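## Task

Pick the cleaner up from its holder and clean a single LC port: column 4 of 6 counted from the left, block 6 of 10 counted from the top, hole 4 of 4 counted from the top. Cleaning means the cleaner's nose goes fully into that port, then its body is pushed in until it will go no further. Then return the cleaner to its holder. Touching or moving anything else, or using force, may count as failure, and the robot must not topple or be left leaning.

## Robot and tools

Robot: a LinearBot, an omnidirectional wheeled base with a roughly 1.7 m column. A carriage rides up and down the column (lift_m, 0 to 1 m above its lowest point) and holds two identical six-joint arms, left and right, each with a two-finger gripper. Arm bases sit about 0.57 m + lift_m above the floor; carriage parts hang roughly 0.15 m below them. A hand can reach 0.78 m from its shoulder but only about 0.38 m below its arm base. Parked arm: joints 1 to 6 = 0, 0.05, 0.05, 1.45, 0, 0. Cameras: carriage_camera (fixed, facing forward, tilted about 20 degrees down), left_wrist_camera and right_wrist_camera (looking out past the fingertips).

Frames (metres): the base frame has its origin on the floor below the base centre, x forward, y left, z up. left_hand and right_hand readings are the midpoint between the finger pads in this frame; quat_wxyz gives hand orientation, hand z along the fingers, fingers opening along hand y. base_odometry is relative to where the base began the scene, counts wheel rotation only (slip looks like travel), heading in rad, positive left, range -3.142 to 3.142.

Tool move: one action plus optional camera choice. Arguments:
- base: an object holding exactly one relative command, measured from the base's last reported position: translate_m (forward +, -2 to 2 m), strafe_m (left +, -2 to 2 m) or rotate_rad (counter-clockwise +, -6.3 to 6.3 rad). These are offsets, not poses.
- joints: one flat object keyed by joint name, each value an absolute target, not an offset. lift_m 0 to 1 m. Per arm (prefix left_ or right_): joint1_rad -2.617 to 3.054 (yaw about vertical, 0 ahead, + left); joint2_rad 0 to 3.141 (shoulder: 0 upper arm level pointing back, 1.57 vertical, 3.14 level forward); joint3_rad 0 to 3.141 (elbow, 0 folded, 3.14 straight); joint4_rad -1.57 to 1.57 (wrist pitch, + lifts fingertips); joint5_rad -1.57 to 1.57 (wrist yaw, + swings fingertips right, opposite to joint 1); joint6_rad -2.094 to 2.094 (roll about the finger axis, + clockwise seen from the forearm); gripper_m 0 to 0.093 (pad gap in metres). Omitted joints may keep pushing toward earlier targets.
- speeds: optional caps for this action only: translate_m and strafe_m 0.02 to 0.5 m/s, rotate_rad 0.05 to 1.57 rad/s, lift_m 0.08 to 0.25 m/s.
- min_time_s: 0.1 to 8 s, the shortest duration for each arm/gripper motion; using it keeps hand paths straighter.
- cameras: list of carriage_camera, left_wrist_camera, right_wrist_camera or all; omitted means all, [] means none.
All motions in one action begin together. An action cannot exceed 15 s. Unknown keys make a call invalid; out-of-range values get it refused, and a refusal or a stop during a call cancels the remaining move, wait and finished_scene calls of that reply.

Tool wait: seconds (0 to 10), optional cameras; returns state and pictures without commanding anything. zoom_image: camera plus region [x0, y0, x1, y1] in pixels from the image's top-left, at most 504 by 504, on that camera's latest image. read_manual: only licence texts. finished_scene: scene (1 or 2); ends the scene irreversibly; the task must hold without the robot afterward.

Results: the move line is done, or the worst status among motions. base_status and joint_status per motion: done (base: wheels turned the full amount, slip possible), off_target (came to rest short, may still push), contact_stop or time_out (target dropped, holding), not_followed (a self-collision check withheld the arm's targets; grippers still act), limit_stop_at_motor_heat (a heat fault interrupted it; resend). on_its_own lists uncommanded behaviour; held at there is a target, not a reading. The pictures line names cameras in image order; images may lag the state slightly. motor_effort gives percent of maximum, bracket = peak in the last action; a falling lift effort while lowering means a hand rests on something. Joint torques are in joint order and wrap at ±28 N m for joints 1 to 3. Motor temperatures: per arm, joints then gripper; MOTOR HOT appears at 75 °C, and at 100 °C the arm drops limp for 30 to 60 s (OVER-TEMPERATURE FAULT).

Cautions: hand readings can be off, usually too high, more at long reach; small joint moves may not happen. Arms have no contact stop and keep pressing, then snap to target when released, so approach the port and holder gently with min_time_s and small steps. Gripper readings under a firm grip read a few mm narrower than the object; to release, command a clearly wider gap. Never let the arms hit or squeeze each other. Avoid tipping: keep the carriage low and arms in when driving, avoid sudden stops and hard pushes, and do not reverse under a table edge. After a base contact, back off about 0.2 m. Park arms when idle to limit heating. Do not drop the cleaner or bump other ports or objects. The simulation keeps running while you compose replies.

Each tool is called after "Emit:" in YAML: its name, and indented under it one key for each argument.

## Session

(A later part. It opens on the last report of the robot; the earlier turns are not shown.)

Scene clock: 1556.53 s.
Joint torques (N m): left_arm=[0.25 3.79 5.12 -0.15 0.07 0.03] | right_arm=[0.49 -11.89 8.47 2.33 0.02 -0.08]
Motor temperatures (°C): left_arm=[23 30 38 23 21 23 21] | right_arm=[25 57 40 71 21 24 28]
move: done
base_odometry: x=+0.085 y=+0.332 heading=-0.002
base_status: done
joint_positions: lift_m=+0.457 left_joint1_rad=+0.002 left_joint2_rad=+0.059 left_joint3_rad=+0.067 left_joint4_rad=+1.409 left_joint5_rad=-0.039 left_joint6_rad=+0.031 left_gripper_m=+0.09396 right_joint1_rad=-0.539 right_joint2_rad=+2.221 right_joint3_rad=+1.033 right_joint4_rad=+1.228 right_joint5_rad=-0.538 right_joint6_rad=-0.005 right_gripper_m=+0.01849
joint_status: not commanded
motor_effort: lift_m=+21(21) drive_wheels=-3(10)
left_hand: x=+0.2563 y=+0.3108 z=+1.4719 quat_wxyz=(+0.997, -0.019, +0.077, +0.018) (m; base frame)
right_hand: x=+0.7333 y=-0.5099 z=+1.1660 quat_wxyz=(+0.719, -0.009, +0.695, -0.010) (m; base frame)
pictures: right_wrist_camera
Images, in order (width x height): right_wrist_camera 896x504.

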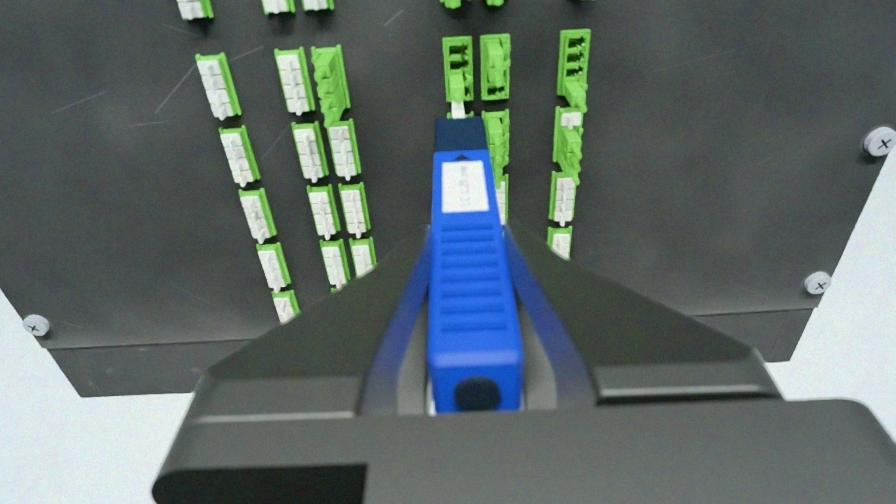

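Emit:
move:
  base: {"translate_m": 0.003}
  speeds: {"translate_m": 0.02}
  cameras: ["right_wrist_camera"]

Emit:
zoom_image:
  camera: "right_wrist_camera"
  region: [420, 25, 500, 105]

Emit:
zoom_image:
  camera: "right_wrist_camera"
  region: [432, 70, 492, 130]

Scene clock: 1563.13 s.
Joint torques (N m): left_arm=[0.08 3.71 5.05 -0.13 0.07 0.05] | right_arm=[0.66 -11.67 8.59 2.35 0.03 -0.07]
Motor temperatures (°C): left_arm=[23 30 38 23 21 23 21] | right_arm=[25 57 40 71 21 24 28]
move: done
base_odometry: x=+0.088 y=+0.332 heading=-0.002
base_status: done
joint_positions: lift_m=+0.457 left_joint1_rad=+0.002 left_joint2_rad=+0.059 left_joint3_rad=+0.067 left_joint4_rad=+1.409 left_joint5_rad=-0.039 left_joint6_rad=+0.031 left_gripper_m=+0.09396 right_joint1_rad=-0.541 right_joint2_rad=+2.221 right_joint3_rad=+1.033 right_joint4_rad=+1.229 right_joint5_rad=-0.539 right_joint6_rad=-0.005 right_gripper_m=+0.01849
joint_status: not commanded
motor_effort: lift_m=+21(22) drive_wheels=+3(11)
left_hand: x=+0.2563 y=+0.3108 z=+1.4719 quat_wxyz=(+0.997, -0.019, +0.077, +0.018) (m; base frame)
right_hand: x=+0.7330 y=-0.5104 z=+1.1661 quat_wxyz=(+0.719, -0.009, +0.695, -0.010) (m; base frame)
pictures: right_wrist_camera
Images, in order (width x height): right_wrist_camera 896x504.

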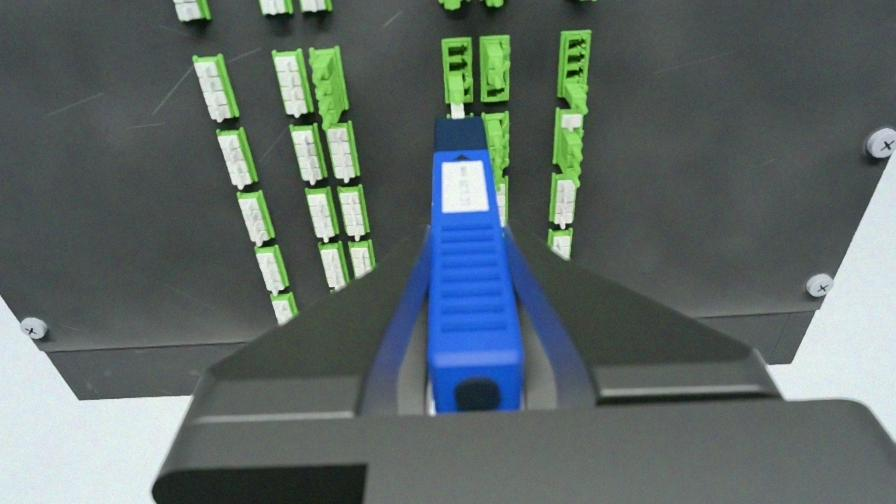

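Scaled by 6.300 from the camera's 896x504 image, which has a finer 1280x720 frame.

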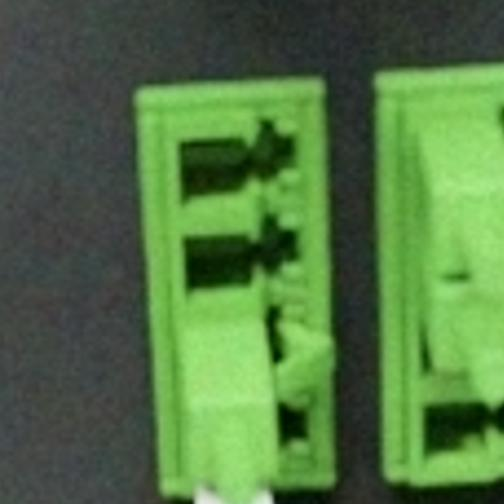

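Scaled by 8.400 from the camera's 896x504 image, which has a finer 1280x720 frame.

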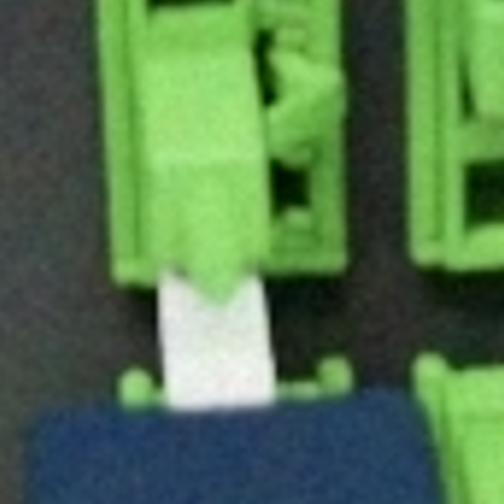

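Emit:
move:
  base: {"translate_m": 0.003}
  speeds: {"translate_m": 0.02}
  cameras: ["right_wrist_camera"]

Emit:
zoom_image:
  camera: "right_wrist_camera"
  region: [420, 25, 500, 105]

Emit:
zoom_image:
  camera: "right_wrist_camera"
  region: [432, 70, 492, 130]

Scene clock: 1583.53 s.
Joint torques (N m): left_arm=[0.1 3.71 5.14 -0.14 0.06 0.04] | right_arm=[0.62 -11.85 8.5 2.34 0.09 -0.07]
Motor temperatures (°C): left_arm=[23 30 38 23 21 23 21] | right_arm=[25 57 40 71 21 24 28]
move: done
base_odometry: x=+0.091 y=+0.332 heading=-0.001
base_status: done
joint_positions: lift_m=+0.457 left_joint1_rad=+0.002 left_joint2_rad=+0.059 left_joint3_rad=+0.067 left_joint4_rad=+1.409 left_joint5_rad=-0.039 left_joint6_rad=+0.031 left_gripper_m=+0.09396 right_joint1_rad=-0.541 right_joint2_rad=+2.221 right_joint3_rad=+1.033 right_joint4_rad=+1.229 right_joint5_rad=-0.540 right_joint6_rad=-0.005 right_gripper_m=+0.01849
joint_status: not commanded
motor_effort: lift_m=+21(21) drive_wheels=+4(10)
left_hand: x=+0.2562 y=+0.3108 z=+1.4719 quat_wxyz=(+0.997, -0.019, +0.077, +0.018) (m; base frame)
right_hand: x=+0.7328 y=-0.5108 z=+1.1661 quat_wxyz=(+0.719, -0.009, +0.695, -0.010) (m; base frame)
pictures: right_wrist_camera
Images, in order (width x height): right_wrist_camera 896x504.

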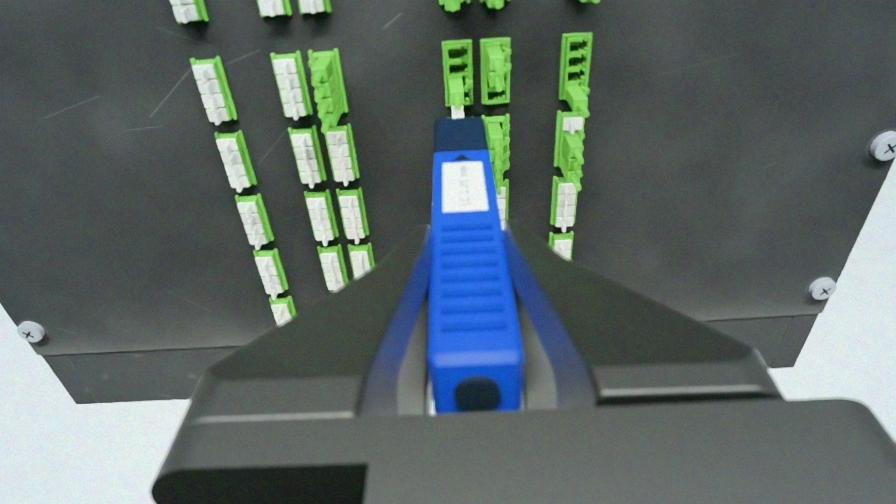

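Scaled by 6.300 from the camera's 896x504 image, which has a finer 1280x720 frame.

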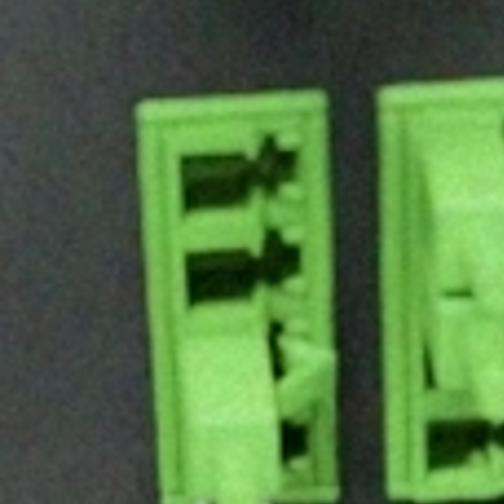

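Scaled by 8.400 from the camera's 896x504 image, which has a finer 1280x720 frame.

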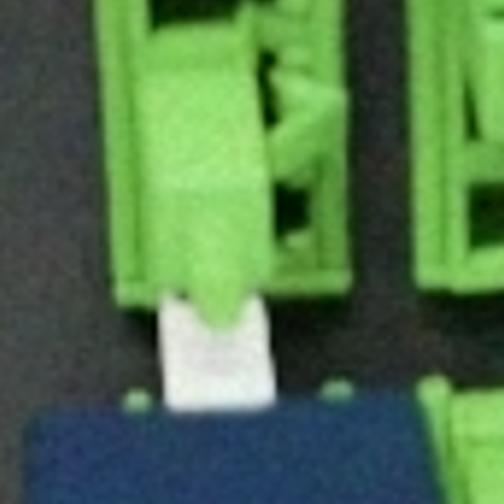

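Emit:
move:
  base: {"translate_m": 0.003}
  speeds: {"translate_m": 0.02}
  cameras: ["right_wrist_camera"]

Emit:
zoom_image:
  camera: "right_wrist_camera"
  region: [420, 30, 500, 110]

Emit:
zoom_image:
  camera: "right_wrist_camera"
  region: [432, 70, 492, 130]

Scene clock: 1595.27 s.
Joint torques (N m): left_arm=[0.17 3.55 5.08 -0.14 0.06 0.04] | right_arm=[0.76 -11.85 8.54 2.33 0.04 -0.07]
Motor temperatures (°C): left_arm=[23 30 38 23 21 23 21] | right_arm=[25 57 40 71 21 24 29]
move: done
base_odometry: x=+0.094 y=+0.332 heading=-0.001
base_status: done
joint_positions: lift_m=+0.457 left_joint1_rad=+0.002 left_joint2_rad=+0.059 left_joint3_rad=+0.067 left_joint4_rad=+1.409 left_joint5_rad=-0.039 left_joint6_rad=+0.031 left_gripper_m=+0.09396 right_joint1_rad=-0.542 right_joint2_rad=+2.221 right_joint3_rad=+1.033 right_joint4_rad=+1.229 right_joint5_rad=-0.540 right_joint6_rad=-0.005 right_gripper_m=+0.01849
joint_status: not commanded
motor_effort: lift_m=+21(22) drive_wheels=+4(12)
left_hand: x=+0.2563 y=+0.3108 z=+1.4719 quat_wxyz=(+0.997, -0.019, +0.077, +0.018) (m; base frame)
right_hand: x=+0.7326 y=-0.5113 z=+1.1662 quat_wxyz=(+0.719, -0.008, +0.694, -0.010) (m; base frame)
pictures: right_wrist_camera
Images, in order (width x height): right_wrist_camera 896x504.

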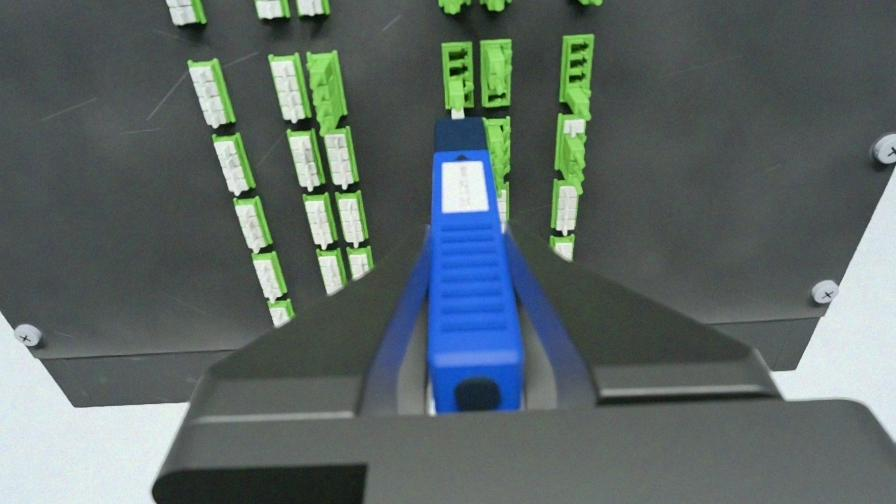

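Scaled by 6.300 from the camera's 896x504 image, which has a finer 1280x720 frame.

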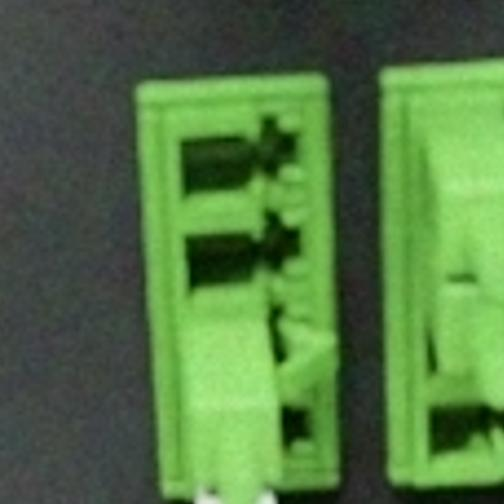

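Scaled by 8.400 from the camera's 896x504 image, which has a finer 1280x720 frame.

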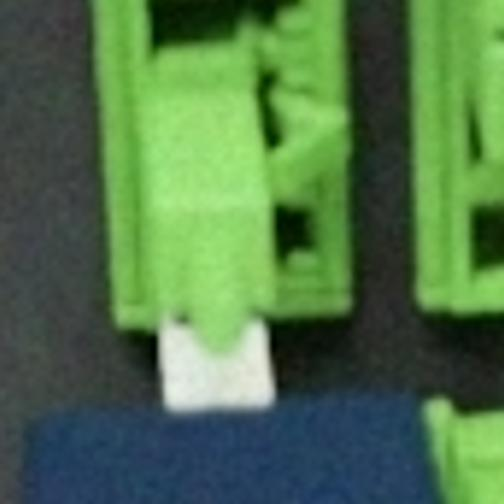

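Emit:
move:
  joints: {"right_joint1_rad": -0.542}
  min_time_s: 1
  cameras: []

Emit:
move:
  base: {"translate_m": 0.003}
  speeds: {"translate_m": 0.02}
  cameras: ["right_wrist_camera"]

Emit:
zoom_image:
  camera: "right_wrist_camera"
  region: [420, 30, 500, 110]

Emit:
zoom_image:
  camera: "right_wrist_camera"
  region: [432, 70, 492, 130]

Scene clock: 1606.67 s.
Joint torques (N m): left_arm=[0.24 3.74 5.16 -0.15 0.07 0.04] | right_arm=[0.42 -11.88 8.51 2.33 0.04 -0.07]
Motor temperatures (°C): left_arm=[23 30 38 23 21 23 21] | right_arm=[25 57 40 71 21 24 29]
move: done
base_odometry: x=+0.094 y=+0.332 heading=-0.001
base_status: not commanded
joint_positions: lift_m=+0.457 left_joint1_rad=+0.002 left_joint2_rad=+0.059 left_joint3_rad=+0.067 left_joint4_rad=+1.409 left_joint5_rad=-0.039 left_joint6_rad=+0.031 left_gripper_m=+0.09396 right_joint1_rad=-0.542 right_joint2_rad=+2.221 right_joint3_rad=+1.033 right_joint4_rad=+1.229 right_joint5_rad=-0.540 right_joint6_rad=-0.005 right_gripper_m=+0.01849
joint_status: all done
motor_effort: lift_m=+21(21) drive_wheels=+4(4)
left_hand: x=+0.2563 y=+0.3108 z=+1.4719 quat_wxyz=(+0.997, -0.019, +0.077, +0.018) (m; base frame)
right_hand: x=+0.7326 y=-0.5113 z=+1.1662 quat_wxyz=(+0.719, -0.008, +0.694, -0.010) (m; base frame)
pictures: none
No camera images: "cameras" was empty.

Scene clock: 1607.30 s.
Joint torques (N m): left_arm=[0.01 3.7 5.04 -0.16 0.05 0.04] | right_arm=[1.39 -11.79 8.49 2.32 0.24 -0.07]
Motor temperatures (°C): left_arm=[23 30 38 23 21 23 21] | right_arm=[25 57 40 71 21 24 29]
move: done
base_odometry: x=+0.097 y=+0.332 heading=-0.001
base_status: done
joint_positions: lift_m=+0.457 left_joint1_rad=+0.002 left_joint2_rad=+0.059 left_joint3_rad=+0.067 left_joint4_rad=+1.409 left_joint5_rad=-0.039 left_joint6_rad=+0.031 left_gripper_m=+0.09396 right_joint1_rad=-0.552 right_joint2_rad=+2.221 right_joint3_rad=+1.033 right_joint4_rad=+1.230 right_joint5_rad=-0.558 right_joint6_rad=-0.005 right_gripper_m=+0.01849
joint_status: not commanded
motor_effort: lift_m=+21(21) drive_wheels=+4(10)
left_hand: x=+0.2563 y=+0.3108 z=+1.4719 quat_wxyz=(+0.997, -0.019, +0.077, +0.018) (m; base frame)
right_hand: x=+0.7306 y=-0.5132 z=+1.1663 quat_wxyz=(+0.720, -0.011, +0.694, -0.008) (m; base frame)
pictures: right_wrist_camera
Images, in order (width x height): right_wrist_camera 896x504.

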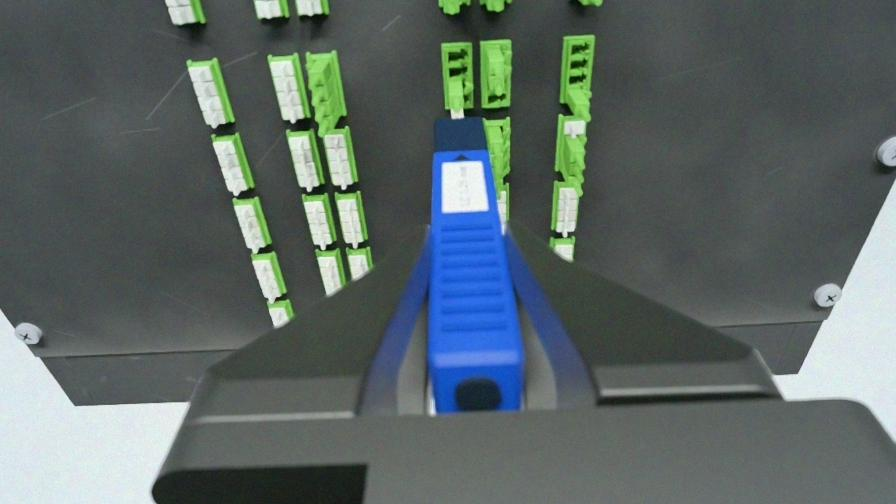

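Scaled by 6.300 from the camera's 896x504 image, which has a finer 1280x720 frame.

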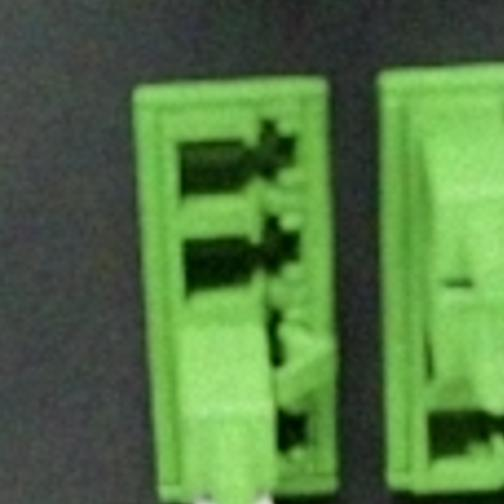

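Scaled by 8.400 from the camera's 896x504 image, which has a finer 1280x720 frame.

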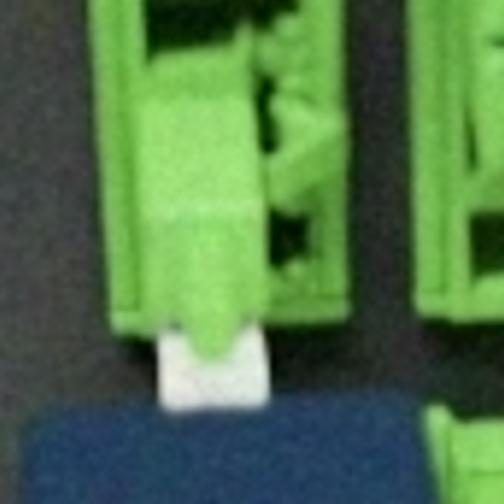

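Emit:
move:
  joints: {"right_joint1_rad": -0.534}
  min_time_s: 1
  cameras: ["right_wrist_camera"]

Emit:
zoom_image:
  camera: "right_wrist_camera"
  region: [432, 70, 492, 130]

Scene clock: 1643.73 s.
Joint torques (N m): left_arm=[0.14 3.64 5.12 -0.14 0.07 0.05] | right_arm=[2.15 -11.89 8.47 2.32 0.24 -0.07]
Motor temperatures (°C): left_arm=[23 30 38 23 21 23 21] | right_arm=[25 58 40 71 21 24 29]
move: done
base_odometry: x=+0.097 y=+0.332 heading=-0.001
base_status: not commanded
joint_positions: lift_m=+0.457 left_joint1_rad=+0.002 left_joint2_rad=+0.059 left_joint3_rad=+0.067 left_joint4_rad=+1.409 left_joint5_rad=-0.039 left_joint6_rad=+0.031 left_gripper_m=+0.09396 right_joint1_rad=-0.552 right_joint2_rad=+2.221 right_joint3_rad=+1.033 right_joint4_rad=+1.230 right_joint5_rad=-0.558 right_joint6_rad=-0.005 right_gripper_m=+0.01849
joint_status: all done
motor_effort: lift_m=+20(21) drive_wheels=+4(4)
left_hand: x=+0.2563 y=+0.3108 z=+1.4719 quat_wxyz=(+0.997, -0.019, +0.077, +0.018) (m; base frame)
right_hand: x=+0.7306 y=-0.5132 z=+1.1663 quat_wxyz=(+0.720, -0.011, +0.694, -0.008) (m; base frame)
pictures: right_wrist_camera
Images, in order (width x height): right_wrist_camera 896x504.

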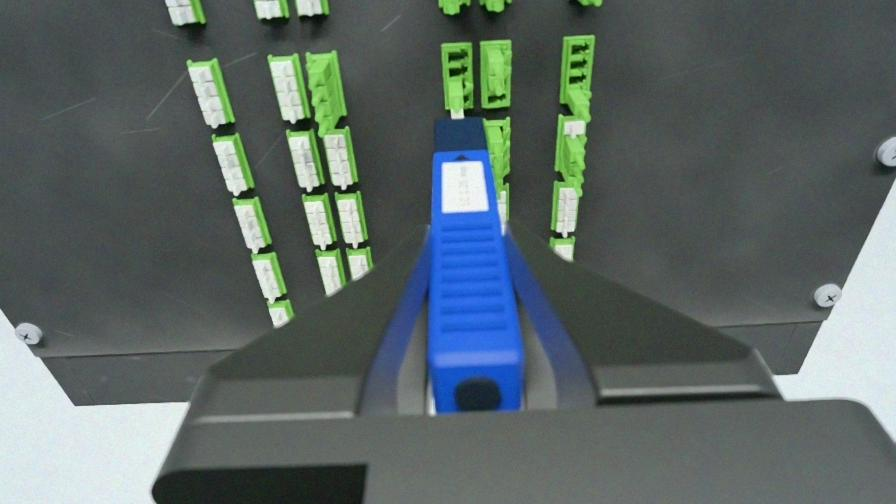

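Scaled by 8.400 from the camera's 896x504 image, which has a finer 1280x720 frame.

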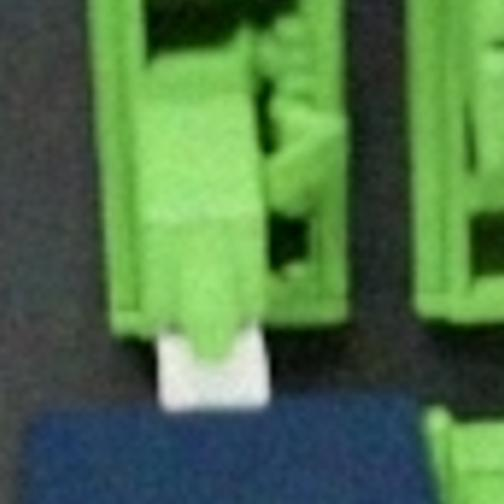

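Emit:
move:
  joints: {"right_joint1_rad": -0.526}
  min_time_s: 1
  cameras: []

Scene clock: 1648.57 s.
Joint torques (N m): left_arm=[0.16 3.59 5.2 -0.13 0.08 0.03] | right_arm=[2.88 -11.9 8.47 2.32 0.25 -0.08]
Motor temperatures (°C): left_arm=[23 30 38 23 21 23 21] | right_arm=[25 58 40 71 21 24 29]
move: off_target
base_odometry: x=+0.097 y=+0.332 heading=-0.001
base_status: not commanded
joint_positions: lift_m=+0.457 left_joint1_rad=+0.002 left_joint2_rad=+0.059 left_joint3_rad=+0.067 left_joint4_rad=+1.409 left_joint5_rad=-0.039 left_joint6_rad=+0.031 left_gripper_m=+0.09396 right_joint1_rad=-0.551 right_joint2_rad=+2.221 right_joint3_rad=+1.033 right_joint4_rad=+1.230 right_joint5_rad=-0.558 right_joint6_rad=-0.005 right_gripper_m=+0.01849
joint_status: right_joint1_rad off_target (ended at -0.551, target -0.526)
motor_effort: lift_m=+21(22) drive_wheels=+4(4)
left_hand: x=+0.2563 y=+0.3108 z=+1.4719 quat_wxyz=(+0.997, -0.019, +0.077, +0.018) (m; base frame)
right_hand: x=+0.7309 y=-0.5126 z=+1.1663 quat_wxyz=(+0.720, -0.012, +0.694, -0.007) (m; base frame)
pictures: none
No camera images: "cameras" was empty.

Emit:
move:
  joints: {"right_joint1_rad": -0.520}
  min_time_s: 1
  cameras: []

Scene clock: 1651.83 s.
Joint torques (N m): left_arm=[0.1 3.64 5.23 -0.15 0.03 0.03] | right_arm=[3.36 -11.86 8.44 2.32 0.25 -0.07]
Motor temperatures (°C): left_arm=[23 30 38 23 21 23 21] | right_arm=[25 58 40 71 21 24 29]
move: off_target
base_odometry: x=+0.097 y=+0.332 heading=-0.001
base_status: not commanded
joint_positions: lift_m=+0.457 left_joint1_rad=+0.002 left_joint2_rad=+0.059 left_joint3_rad=+0.067 left_joint4_rad=+1.409 left_joint5_rad=-0.039 left_joint6_rad=+0.031 left_gripper_m=+0.09396 right_joint1_rad=-0.550 right_joint2_rad=+2.221 right_joint3_rad=+1.033 right_joint4_rad=+1.230 right_joint5_rad=-0.558 right_joint6_rad=-0.005 right_gripper_m=+0.01849
joint_status: right_joint1_rad off_target (ended at -0.550, target -0.520)
motor_effort: lift_m=+21(21) drive_wheels=+4(4)
left_hand: x=+0.2563 y=+0.3108 z=+1.4719 quat_wxyz=(+0.997, -0.019, +0.077, +0.018) (m; base frame)
right_hand: x=+0.7310 y=-0.5122 z=+1.1663 quat_wxyz=(+0.720, -0.012, +0.694, -0.007) (m; base frame)
pictures: none
No camera images: "cameras" was empty.

Emit:
move:
  joints: {"right_joint5_rad": -0.530}
  min_time_s: 1
  cameras: ["right_wrist_camera"]

Emit:
zoom_image:
  camera: "right_wrist_camera"
  region: [432, 70, 492, 130]

Scene clock: 1657.13 s.
Joint torques (N m): left_arm=[0.13 3.7 5.2 -0.13 0.04 0.05] | right_arm=[3.38 -11.89 8.46 2.32 0.35 -0.07]
Motor temperatures (°C): left_arm=[23 30 38 23 21 23 21] | right_arm=[25 58 40 71 21 24 29]
move: off_target
base_odometry: x=+0.097 y=+0.332 heading=-0.001
base_status: not commanded
joint_positions: lift_m=+0.457 left_joint1_rad=+0.002 left_joint2_rad=+0.059 left_joint3_rad=+0.067 left_joint4_rad=+1.409 left_joint5_rad=-0.039 left_joint6_rad=+0.031 left_gripper_m=+0.09396 right_joint1_rad=-0.550 right_joint2_rad=+2.221 right_joint3_rad=+1.033 right_joint4_rad=+1.230 right_joint5_rad=-0.556 right_joint6_rad=-0.005 right_gripper_m=+0.01849
joint_status: right_joint5_rad off_target (ended at -0.557, target -0.530)
motor_effort: lift_m=+21(22) drive_wheels=+4(4)
left_hand: x=+0.2563 y=+0.3108 z=+1.4719 quat_wxyz=(+0.997, -0.019, +0.077, +0.018) (m; base frame)
right_hand: x=+0.7310 y=-0.5124 z=+1.1663 quat_wxyz=(+0.720, -0.012, +0.694, -0.007) (m; base frame)
pictures: right_wrist_camera
Images, in order (width x height): right_wrist_camera 896x504.

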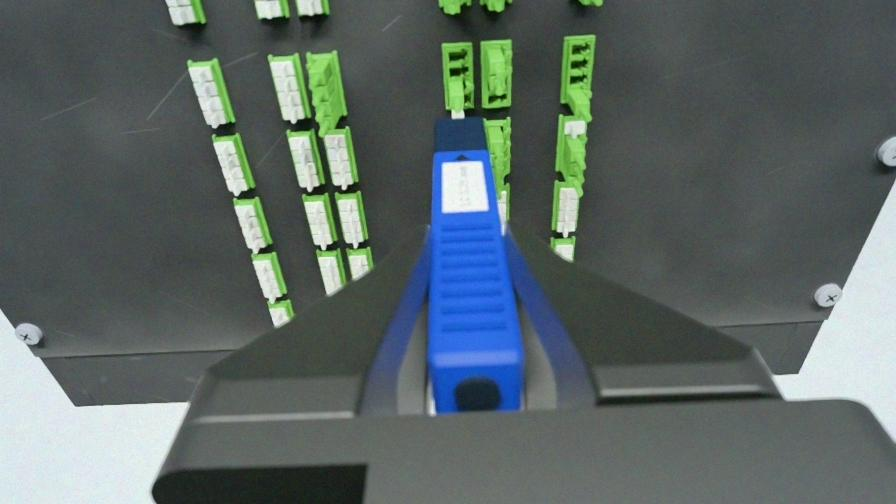

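Scaled by 8.400 from the camera's 896x504 image, which has a finer 1280x720 frame.

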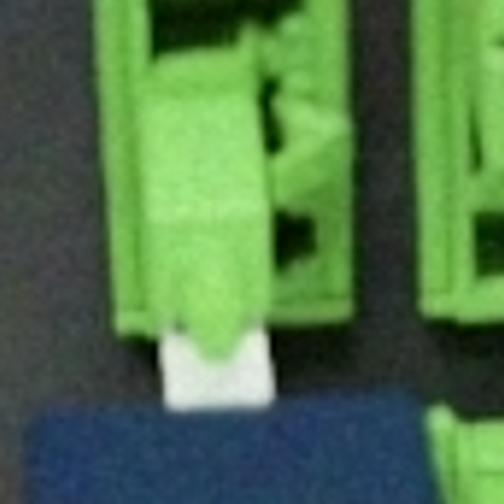

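Emit:
move:
  joints: {"right_joint1_rad": -0.548, "right_joint5_rad": -0.553}
  min_time_s: 1
  cameras: []

Emit:
move:
  base: {"translate_m": -0.0025}
  speeds: {"translate_m": 0.02}
  cameras: ["right_wrist_camera"]

Emit:
zoom_image:
  camera: "right_wrist_camera"
  region: [432, 70, 492, 130]

Scene clock: 1693.03 s.
Joint torques (N m): left_arm=[0.01 3.78 5.16 -0.13 0.07 0.04] | right_arm=[0.68 -11.85 8.51 2.32 0.09 -0.08]
Motor temperatures (°C): left_arm=[23 30 38 23 21 23 21] | right_arm=[25 58 40 71 21 24 29]
move: done
base_odometry: x=+0.097 y=+0.332 heading=-0.001
base_status: not commanded
joint_positions: lift_m=+0.457 left_joint1_rad=+0.002 left_joint2_rad=+0.059 left_joint3_rad=+0.067 left_joint4_rad=+1.409 left_joint5_rad=-0.039 left_joint6_rad=+0.031 left_gripper_m=+0.09396 right_joint1_rad=-0.551 right_joint2_rad=+2.221 right_joint3_rad=+1.033 right_joint4_rad=+1.230 right_joint5_rad=-0.557 right_joint6_rad=-0.005 right_gripper_m=+0.01849
joint_status: all done
motor_effort: lift_m=+21(22) drive_wheels=+4(4)
left_hand: x=+0.2563 y=+0.3108 z=+1.4719 quat_wxyz=(+0.997, -0.019, +0.077, +0.018) (m; base frame)
right_hand: x=+0.7308 y=-0.5128 z=+1.1663 quat_wxyz=(+0.720, -0.012, +0.694, -0.007) (m; base frame)
pictures: none
No camera images: "cameras" was empty.

Scene clock: 1693.90 s.
Joint torques (N m): left_arm=[0.2 3.79 5.2 -0.15 0.09 0.07] | right_arm=[0.83 -11.86 8.42 2.37 0.11 -0.08]
Motor temperatures (°C): left_arm=[23 30 38 23 21 23 21] | right_arm=[25 58 40 71 21 24 29]
move: done
base_odometry: x=+0.094 y=+0.332 heading=+0.000
base_status: done
joint_positions: lift_m=+0.457 left_joint1_rad=+0.002 left_joint2_rad=+0.059 left_joint3_rad=+0.067 left_joint4_rad=+1.409 left_joint5_rad=-0.039 left_joint6_rad=+0.031 left_gripper_m=+0.09396 right_joint1_rad=-0.552 right_joint2_rad=+2.221 right_joint3_rad=+1.033 right_joint4_rad=+1.230 right_joint5_rad=-0.560 right_joint6_rad=-0.005 right_gripper_m=+0.01849
joint_status: not commanded
motor_effort: lift_m=+21(22) drive_wheels=+2(10)
left_hand: x=+0.2562 y=+0.3108 z=+1.4719 quat_wxyz=(+0.997, -0.019, +0.077, +0.018) (m; base frame)
right_hand: x=+0.7305 y=-0.5130 z=+1.1663 quat_wxyz=(+0.720, -0.012, +0.694, -0.007) (m; base frame)
pictures: right_wrist_camera
Images, in order (width x height): right_wrist_camera 896x504.

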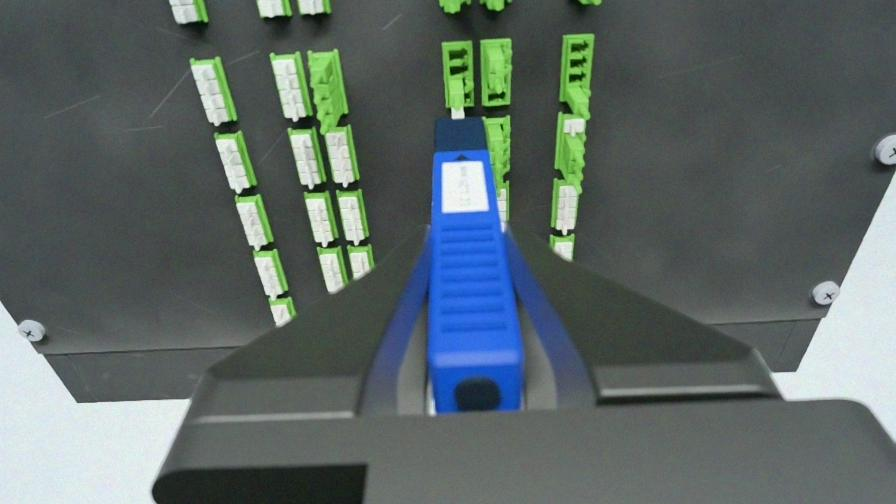

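Scaled by 8.400 from the camera's 896x504 image, which has a finer 1280x720 frame.

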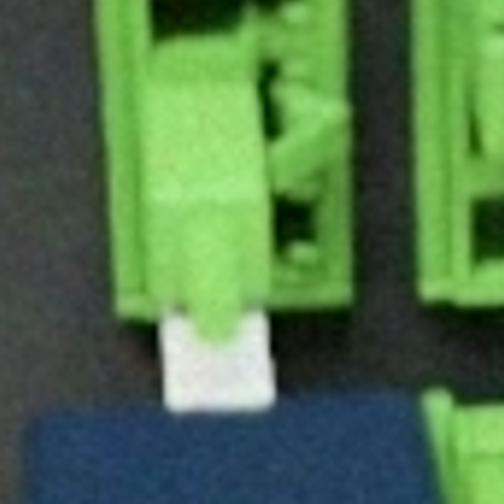

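Emit:
move:
  joints: {"right_joint1_rad": -0.535, "right_joint5_rad": -0.528}
  min_time_s: 1.5
  cameras: ["right_wrist_camera"]

Emit:
zoom_image:
  camera: "right_wrist_camera"
  region: [432, 70, 492, 130]

Scene clock: 1699.63 s.
Joint torques (N m): left_arm=[0.03 3.7 5.09 -0.13 0.06 0.06] | right_arm=[2.11 -11.89 8.47 2.32 0.4 -0.07]
Motor temperatures (°C): left_arm=[23 30 38 23 21 23 21] | right_arm=[25 58 40 70 21 24 29]
move: off_target
base_odometry: x=+0.094 y=+0.332 heading=+0.000
base_status: not commanded
joint_positions: lift_m=+0.457 left_joint1_rad=+0.002 left_joint2_rad=+0.059 left_joint3_rad=+0.067 left_joint4_rad=+1.409 left_joint5_rad=-0.039 left_joint6_rad=+0.031 left_gripper_m=+0.09396 right_joint1_rad=-0.552 right_joint2_rad=+2.221 right_joint3_rad=+1.033 right_joint4_rad=+1.230 right_joint5_rad=-0.559 right_joint6_rad=-0.005 right_gripper_m=+0.01849
joint_status: right_joint5_rad off_target (ended at -0.559, target -0.528); the others done
motor_effort: lift_m=+21(22) drive_wheels=+2(3)
left_hand: x=+0.2562 y=+0.3108 z=+1.4719 quat_wxyz=(+0.997, -0.019, +0.077, +0.018) (m; base frame)
right_hand: x=+0.7305 y=-0.5132 z=+1.1663 quat_wxyz=(+0.720, -0.012, +0.694, -0.007) (m; base frame)
pictures: right_wrist_camera
Images, in order (width x height): right_wrist_camera 896x504.

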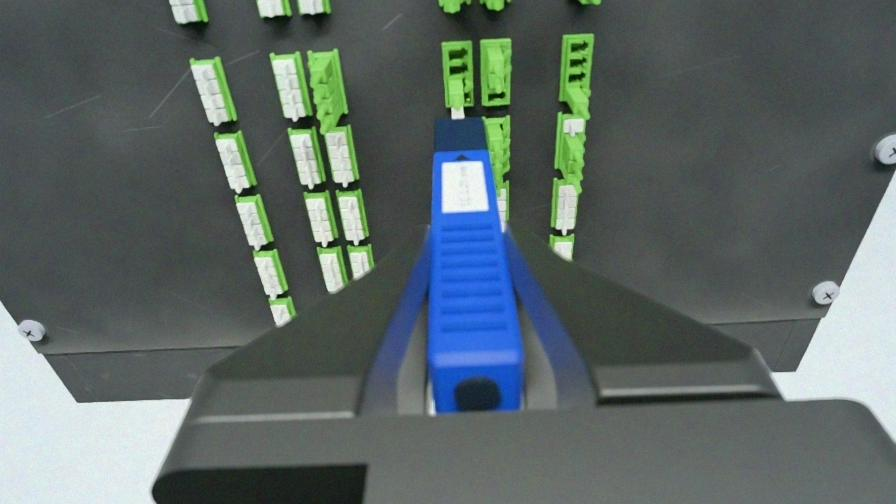

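Scaled by 8.400 from the camera's 896x504 image, which has a finer 1280x720 frame.

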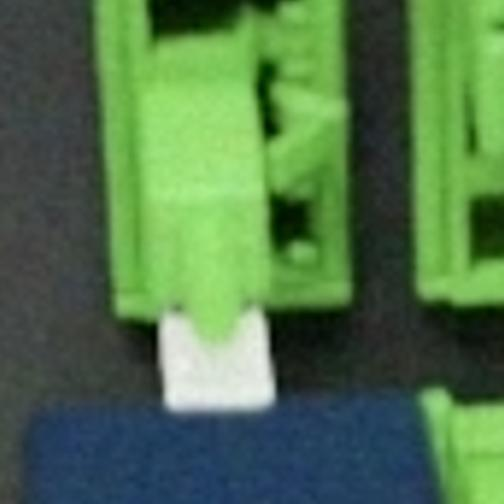

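Emit:
move:
  joints: {"right_joint1_rad": -0.528}
  min_time_s: 1
  cameras: []

Scene clock: 1704.63 s.
Joint torques (N m): left_arm=[0.08 3.69 5.23 -0.17 0.09 0.05] | right_arm=[2.45 -11.86 8.44 2.33 0.32 -0.06]
Motor temperatures (°C): left_arm=[23 30 38 23 21 23 21] | right_arm=[25 58 40 70 21 24 29]
move: off_target
base_odometry: x=+0.094 y=+0.332 heading=+0.000
base_status: not commanded
joint_positions: lift_m=+0.457 left_joint1_rad=+0.002 left_joint2_rad=+0.059 left_joint3_rad=+0.067 left_joint4_rad=+1.409 left_joint5_rad=-0.039 left_joint6_rad=+0.031 left_gripper_m=+0.09396 right_joint1_rad=-0.549 right_joint2_rad=+2.221 right_joint3_rad=+1.033 right_joint4_rad=+1.230 right_joint5_rad=-0.552 right_joint6_rad=-0.005 right_gripper_m=+0.01849
joint_status: right_joint1_rad off_target (ended at -0.549, target -0.528)
motor_effort: lift_m=+21(21) drive_wheels=+2(3)
left_hand: x=+0.2562 y=+0.3108 z=+1.4719 quat_wxyz=(+0.997, -0.019, +0.077, +0.018) (m; base frame)
right_hand: x=+0.7313 y=-0.5124 z=+1.1663 quat_wxyz=(+0.720, -0.011, +0.694, -0.008) (m; base frame)
pictures: none
No camera images: "cameras" was empty.

Emit:
move:
  joints: {"right_joint1_rad": -0.522}
  min_time_s: 1
  cameras: ["right_wrist_camera"]

Emit:
zoom_image:
  camera: "right_wrist_camera"
  region: [432, 70, 492, 130]

Scene clock: 1708.37 s.
Joint torques (N m): left_arm=[0.1 3.63 5.12 -0.16 0.07 0.06] | right_arm=[2.7 -11.89 8.49 2.33 0.26 -0.07]
Motor temperatures (°C): left_arm=[23 30 38 23 21 23 21] | right_arm=[25 58 40 70 21 24 29]
move: off_target
base_odometry: x=+0.094 y=+0.332 heading=+0.000
base_status: not commanded
joint_positions: lift_m=+0.457 left_joint1_rad=+0.002 left_joint2_rad=+0.059 left_joint3_rad=+0.067 left_joint4_rad=+1.409 left_joint5_rad=-0.039 left_joint6_rad=+0.031 left_gripper_m=+0.09396 right_joint1_rad=-0.546 right_joint2_rad=+2.221 right_joint3_rad=+1.033 right_joint4_rad=+1.230 right_joint5_rad=-0.546 right_joint6_rad=-0.005 right_gripper_m=+0.01849
joint_status: right_joint1_rad off_target (ended at -0.545, target -0.522)
motor_effort: lift_m=+21(22) drive_wheels=+2(3)
left_hand: x=+0.2562 y=+0.3108 z=+1.4719 quat_wxyz=(+0.997, -0.019, +0.077, +0.018) (m; base frame)
right_hand: x=+0.7320 y=-0.5118 z=+1.1663 quat_wxyz=(+0.720, -0.010, +0.694, -0.009) (m; base frame)
pictures: right_wrist_camera
Images, in order (width x height): right_wrist_camera 896x504.

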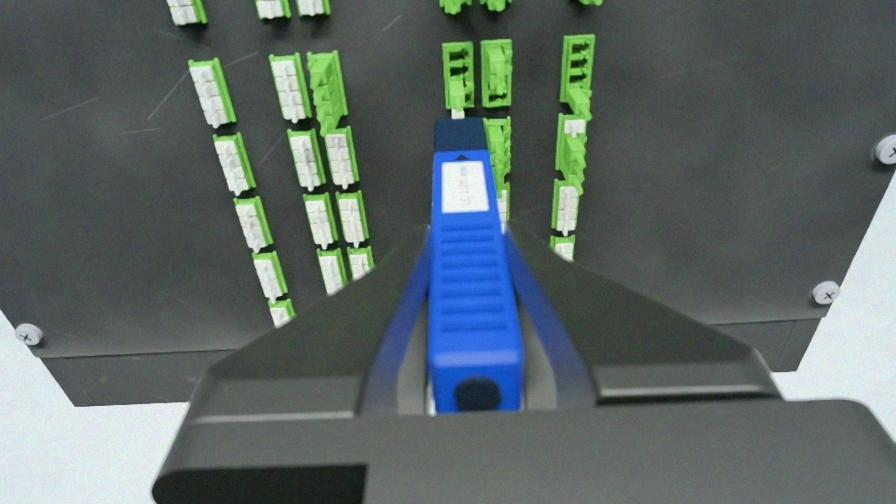

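Scaled by 8.400 from the camera's 896x504 image, which has a finer 1280x720 frame.

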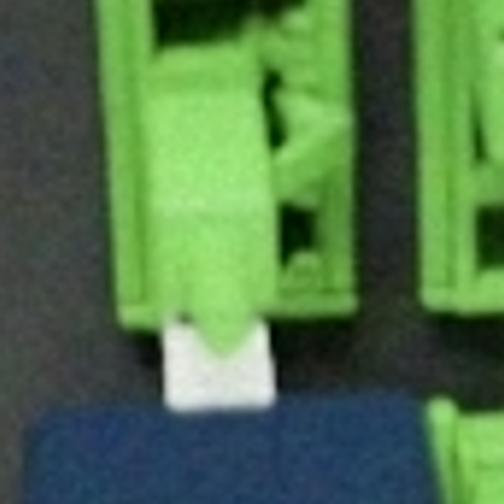

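Emit:
move:
  joints: {"right_joint1_rad": -0.517}
  min_time_s: 1
  cameras: []

Scene clock: 1712.77 s.
Joint torques (N m): left_arm=[0.13 3.66 5.16 -0.16 0.06 0.04] | right_arm=[2.91 -11.89 8.49 2.33 0.19 -0.07]
Motor temperatures (°C): left_arm=[23 30 38 23 21 23 21] | right_arm=[25 58 40 70 21 24 29]
move: off_target
base_odometry: x=+0.094 y=+0.332 heading=+0.000
base_status: not commanded
joint_positions: lift_m=+0.457 left_joint1_rad=+0.002 left_joint2_rad=+0.059 left_joint3_rad=+0.067 left_joint4_rad=+1.409 left_joint5_rad=-0.039 left_joint6_rad=+0.031 left_gripper_m=+0.09396 right_joint1_rad=-0.542 right_joint2_rad=+2.221 right_joint3_rad=+1.033 right_joint4_rad=+1.230 right_joint5_rad=-0.541 right_joint6_rad=-0.005 right_gripper_m=+0.01849
joint_status: right_joint1_rad off_target (ended at -0.542, target -0.517)
motor_effort: lift_m=+22(22) drive_wheels=+2(3)
left_hand: x=+0.2562 y=+0.3108 z=+1.4719 quat_wxyz=(+0.997, -0.019, +0.077, +0.018) (m; base frame)
right_hand: x=+0.7327 y=-0.5109 z=+1.1663 quat_wxyz=(+0.720, -0.009, +0.694, -0.010) (m; base frame)
pictures: none
No camera images: "cameras" was empty.

Emit:
move:
  base: {"translate_m": 0.002}
  speeds: {"translate_m": 0.02}
  cameras: ["right_wrist_camera"]

Emit:
zoom_image:
  camera: "right_wrist_camera"
  region: [432, 70, 492, 130]

Scene clock: 1720.27 s.
Joint torques (N m): left_arm=[0.1 3.66 5.09 -0.16 0.07 0.04] | right_arm=[3 -11.88 8.46 2.31 0.19 -0.07]
Motor temperatures (°C): left_arm=[23 30 38 23 21 23 21] | right_arm=[25 58 40 70 21 24 29]
move: done
base_odometry: x=+0.096 y=+0.332 heading=+0.000
base_status: done
joint_positions: lift_m=+0.457 left_joint1_rad=+0.002 left_joint2_rad=+0.059 left_joint3_rad=+0.067 left_joint4_rad=+1.409 left_joint5_rad=-0.039 left_joint6_rad=+0.031 left_gripper_m=+0.09396 right_joint1_rad=-0.544 right_joint2_rad=+2.221 right_joint3_rad=+1.032 right_joint4_rad=+1.231 right_joint5_rad=-0.542 right_joint6_rad=-0.005 right_gripper_m=+0.01849
joint_status: not commanded
motor_effort: lift_m=+21(21) drive_wheels=+4(12)
left_hand: x=+0.2563 y=+0.3108 z=+1.4719 quat_wxyz=(+0.997, -0.019, +0.077, +0.018) (m; base frame)
right_hand: x=+0.7321 y=-0.5117 z=+1.1662 quat_wxyz=(+0.720, -0.008, +0.694, -0.010) (m; base frame)
pictures: right_wrist_camera
Images, in order (width x height): right_wrist_camera 896x504.

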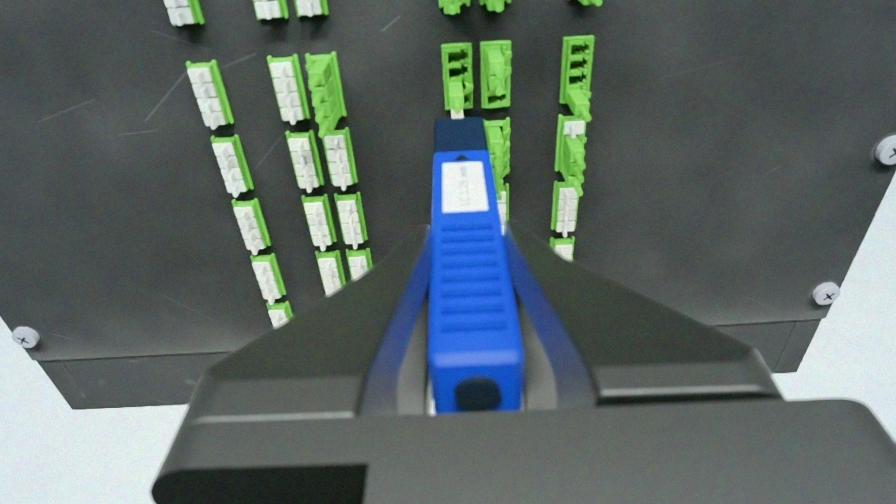

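Scaled by 8.400 from the camera's 896x504 image, which has a finer 1280x720 frame.

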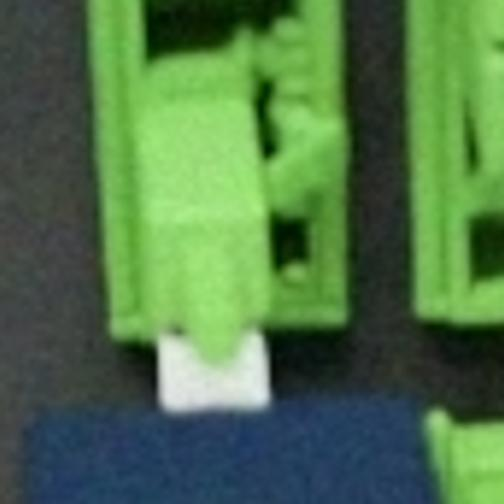

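Emit:
move:
  joints: {"right_joint1_rad": -0.508, "right_joint3_rad": 1.0555}
  min_time_s: 1
  cameras: ["right_wrist_camera"]

Emit:
zoom_image:
  camera: "right_wrist_camera"
  region: [432, 70, 492, 130]

Scene clock: 1729.90 s.
Joint torques (N m): left_arm=[0.13 3.67 5.19 -0.14 0.07 0.04] | right_arm=[3.97 -11.86 8.99 2.31 0.21 -0.08]
Motor temperatures (°C): left_arm=[23 30 38 23 21 23 21] | right_arm=[25 58 41 70 21 24 29]
move: off_target
base_odometry: x=+0.096 y=+0.332 heading=+0.000
base_status: not commanded
joint_positions: lift_m=+0.457 left_joint1_rad=+0.002 left_joint2_rad=+0.059 left_joint3_rad=+0.067 left_joint4_rad=+1.409 left_joint5_rad=-0.039 left_joint6_rad=+0.031 left_gripper_m=+0.09396 right_joint1_rad=-0.544 right_joint2_rad=+2.221 right_joint3_rad=+1.032 right_joint4_rad=+1.231 right_joint5_rad=-0.542 right_joint6_rad=-0.005 right_gripper_m=+0.01849
joint_status: right_joint1_rad off_target (ended at -0.544, target -0.508); the others done
motor_effort: lift_m=+21(21) drive_wheels=+4(4)
left_hand: x=+0.2563 y=+0.3108 z=+1.4719 quat_wxyz=(+0.997, -0.019, +0.077, +0.018) (m; base frame)
right_hand: x=+0.7321 y=-0.5117 z=+1.1662 quat_wxyz=(+0.720, -0.008, +0.694, -0.010) (m; base frame)
pictures: right_wrist_camera
Images, in order (width x height): right_wrist_camera 896x504.

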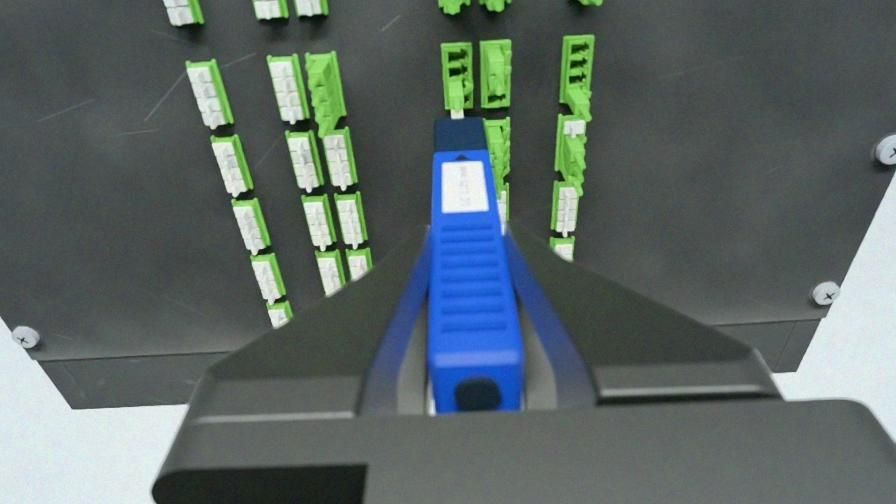

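Scaled by 8.400 from the camera's 896x504 image, which has a finer 1280x720 frame.

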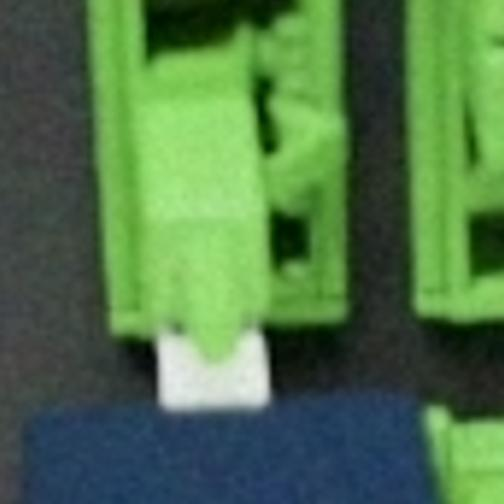

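Emit:
move:
  base: {"translate_m": 0.0015}
  speeds: {"translate_m": 0.02}
  cameras: ["right_wrist_camera"]

Emit:
zoom_image:
  camera: "right_wrist_camera"
  region: [432, 70, 492, 130]

Scene clock: 1733.97 s.
Joint torques (N m): left_arm=[0.17 3.66 5.12 -0.14 0.07 0.06] | right_arm=[4.03 -11.88 9.24 2.29 0.18 -0.08]
Motor temperatures (°C): left_arm=[23 30 38 23 21 23 21] | right_arm=[26 58 41 70 21 24 29]
move: done
base_odometry: x=+0.098 y=+0.333 heading=+0.000
base_status: done
joint_positions: lift_m=+0.457 left_joint1_rad=+0.002 left_joint2_rad=+0.059 left_joint3_rad=+0.067 left_joint4_rad=+1.409 left_joint5_rad=-0.039 left_joint6_rad=+0.031 left_gripper_m=+0.09396 right_joint1_rad=-0.545 right_joint2_rad=+2.221 right_joint3_rad=+1.029 right_joint4_rad=+1.234 right_joint5_rad=-0.543 right_joint6_rad=-0.005 right_gripper_m=+0.01849
joint_status: not commanded
motor_effort: lift_m=+21(21) drive_wheels=+4(7)
left_hand: x=+0.2563 y=+0.3108 z=+1.4719 quat_wxyz=(+0.997, -0.019, +0.077, +0.018) (m; base frame)
right_hand: x=+0.7315 y=-0.5116 z=+1.1659 quat_wxyz=(+0.720, -0.009, +0.694, -0.010) (m; base frame)
pictures: right_wrist_camera
Images, in order (width x height): right_wrist_camera 896x504.

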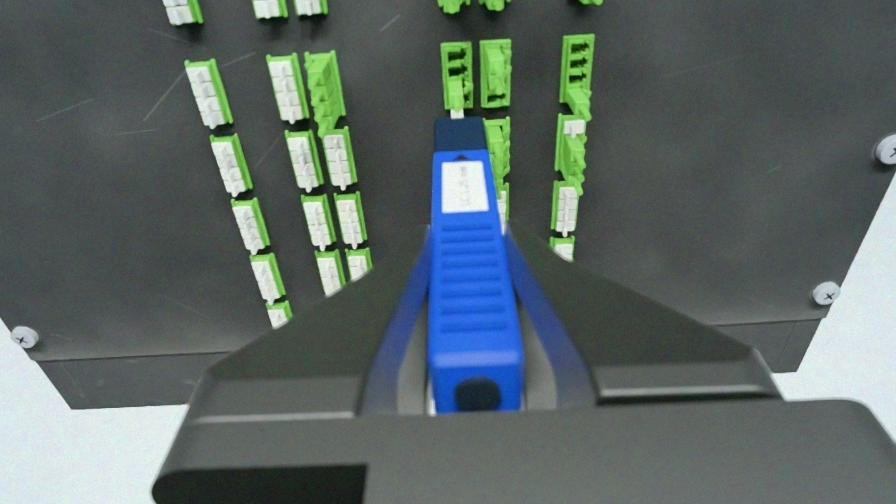

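Scaled by 8.400 from the camera's 896x504 image, which has a finer 1280x720 frame.

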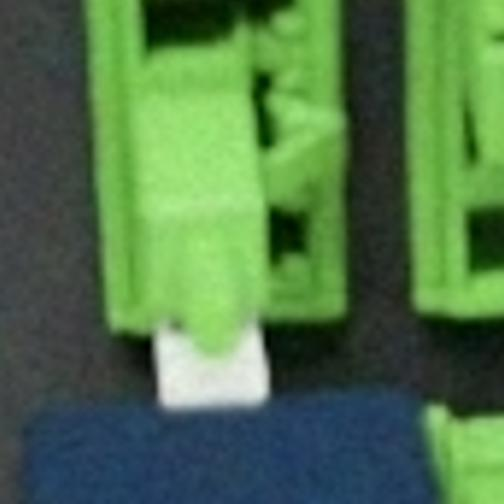

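Emit:
zoom_image:
  camera: "right_wrist_camera"
  region: [420, 30, 500, 110]

Emit:
zoom_image:
  camera: "right_wrist_camera"
  region: [400, 60, 520, 180]

Scaled by 6.300 from the camera's 896x504 image, which has a finer 1280x720 frame.

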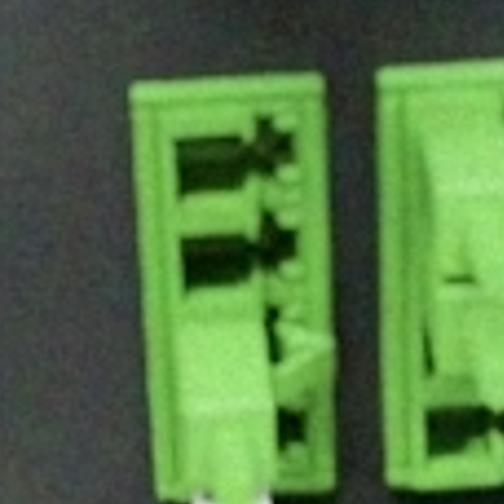

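Scaled by 4.200 from the camera's 896x504 image, which has a finer 1280x720 frame.

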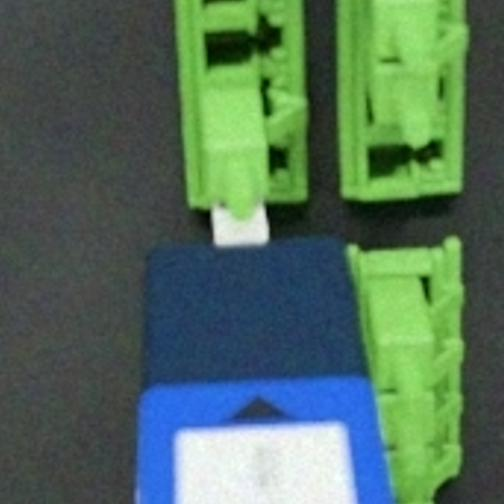

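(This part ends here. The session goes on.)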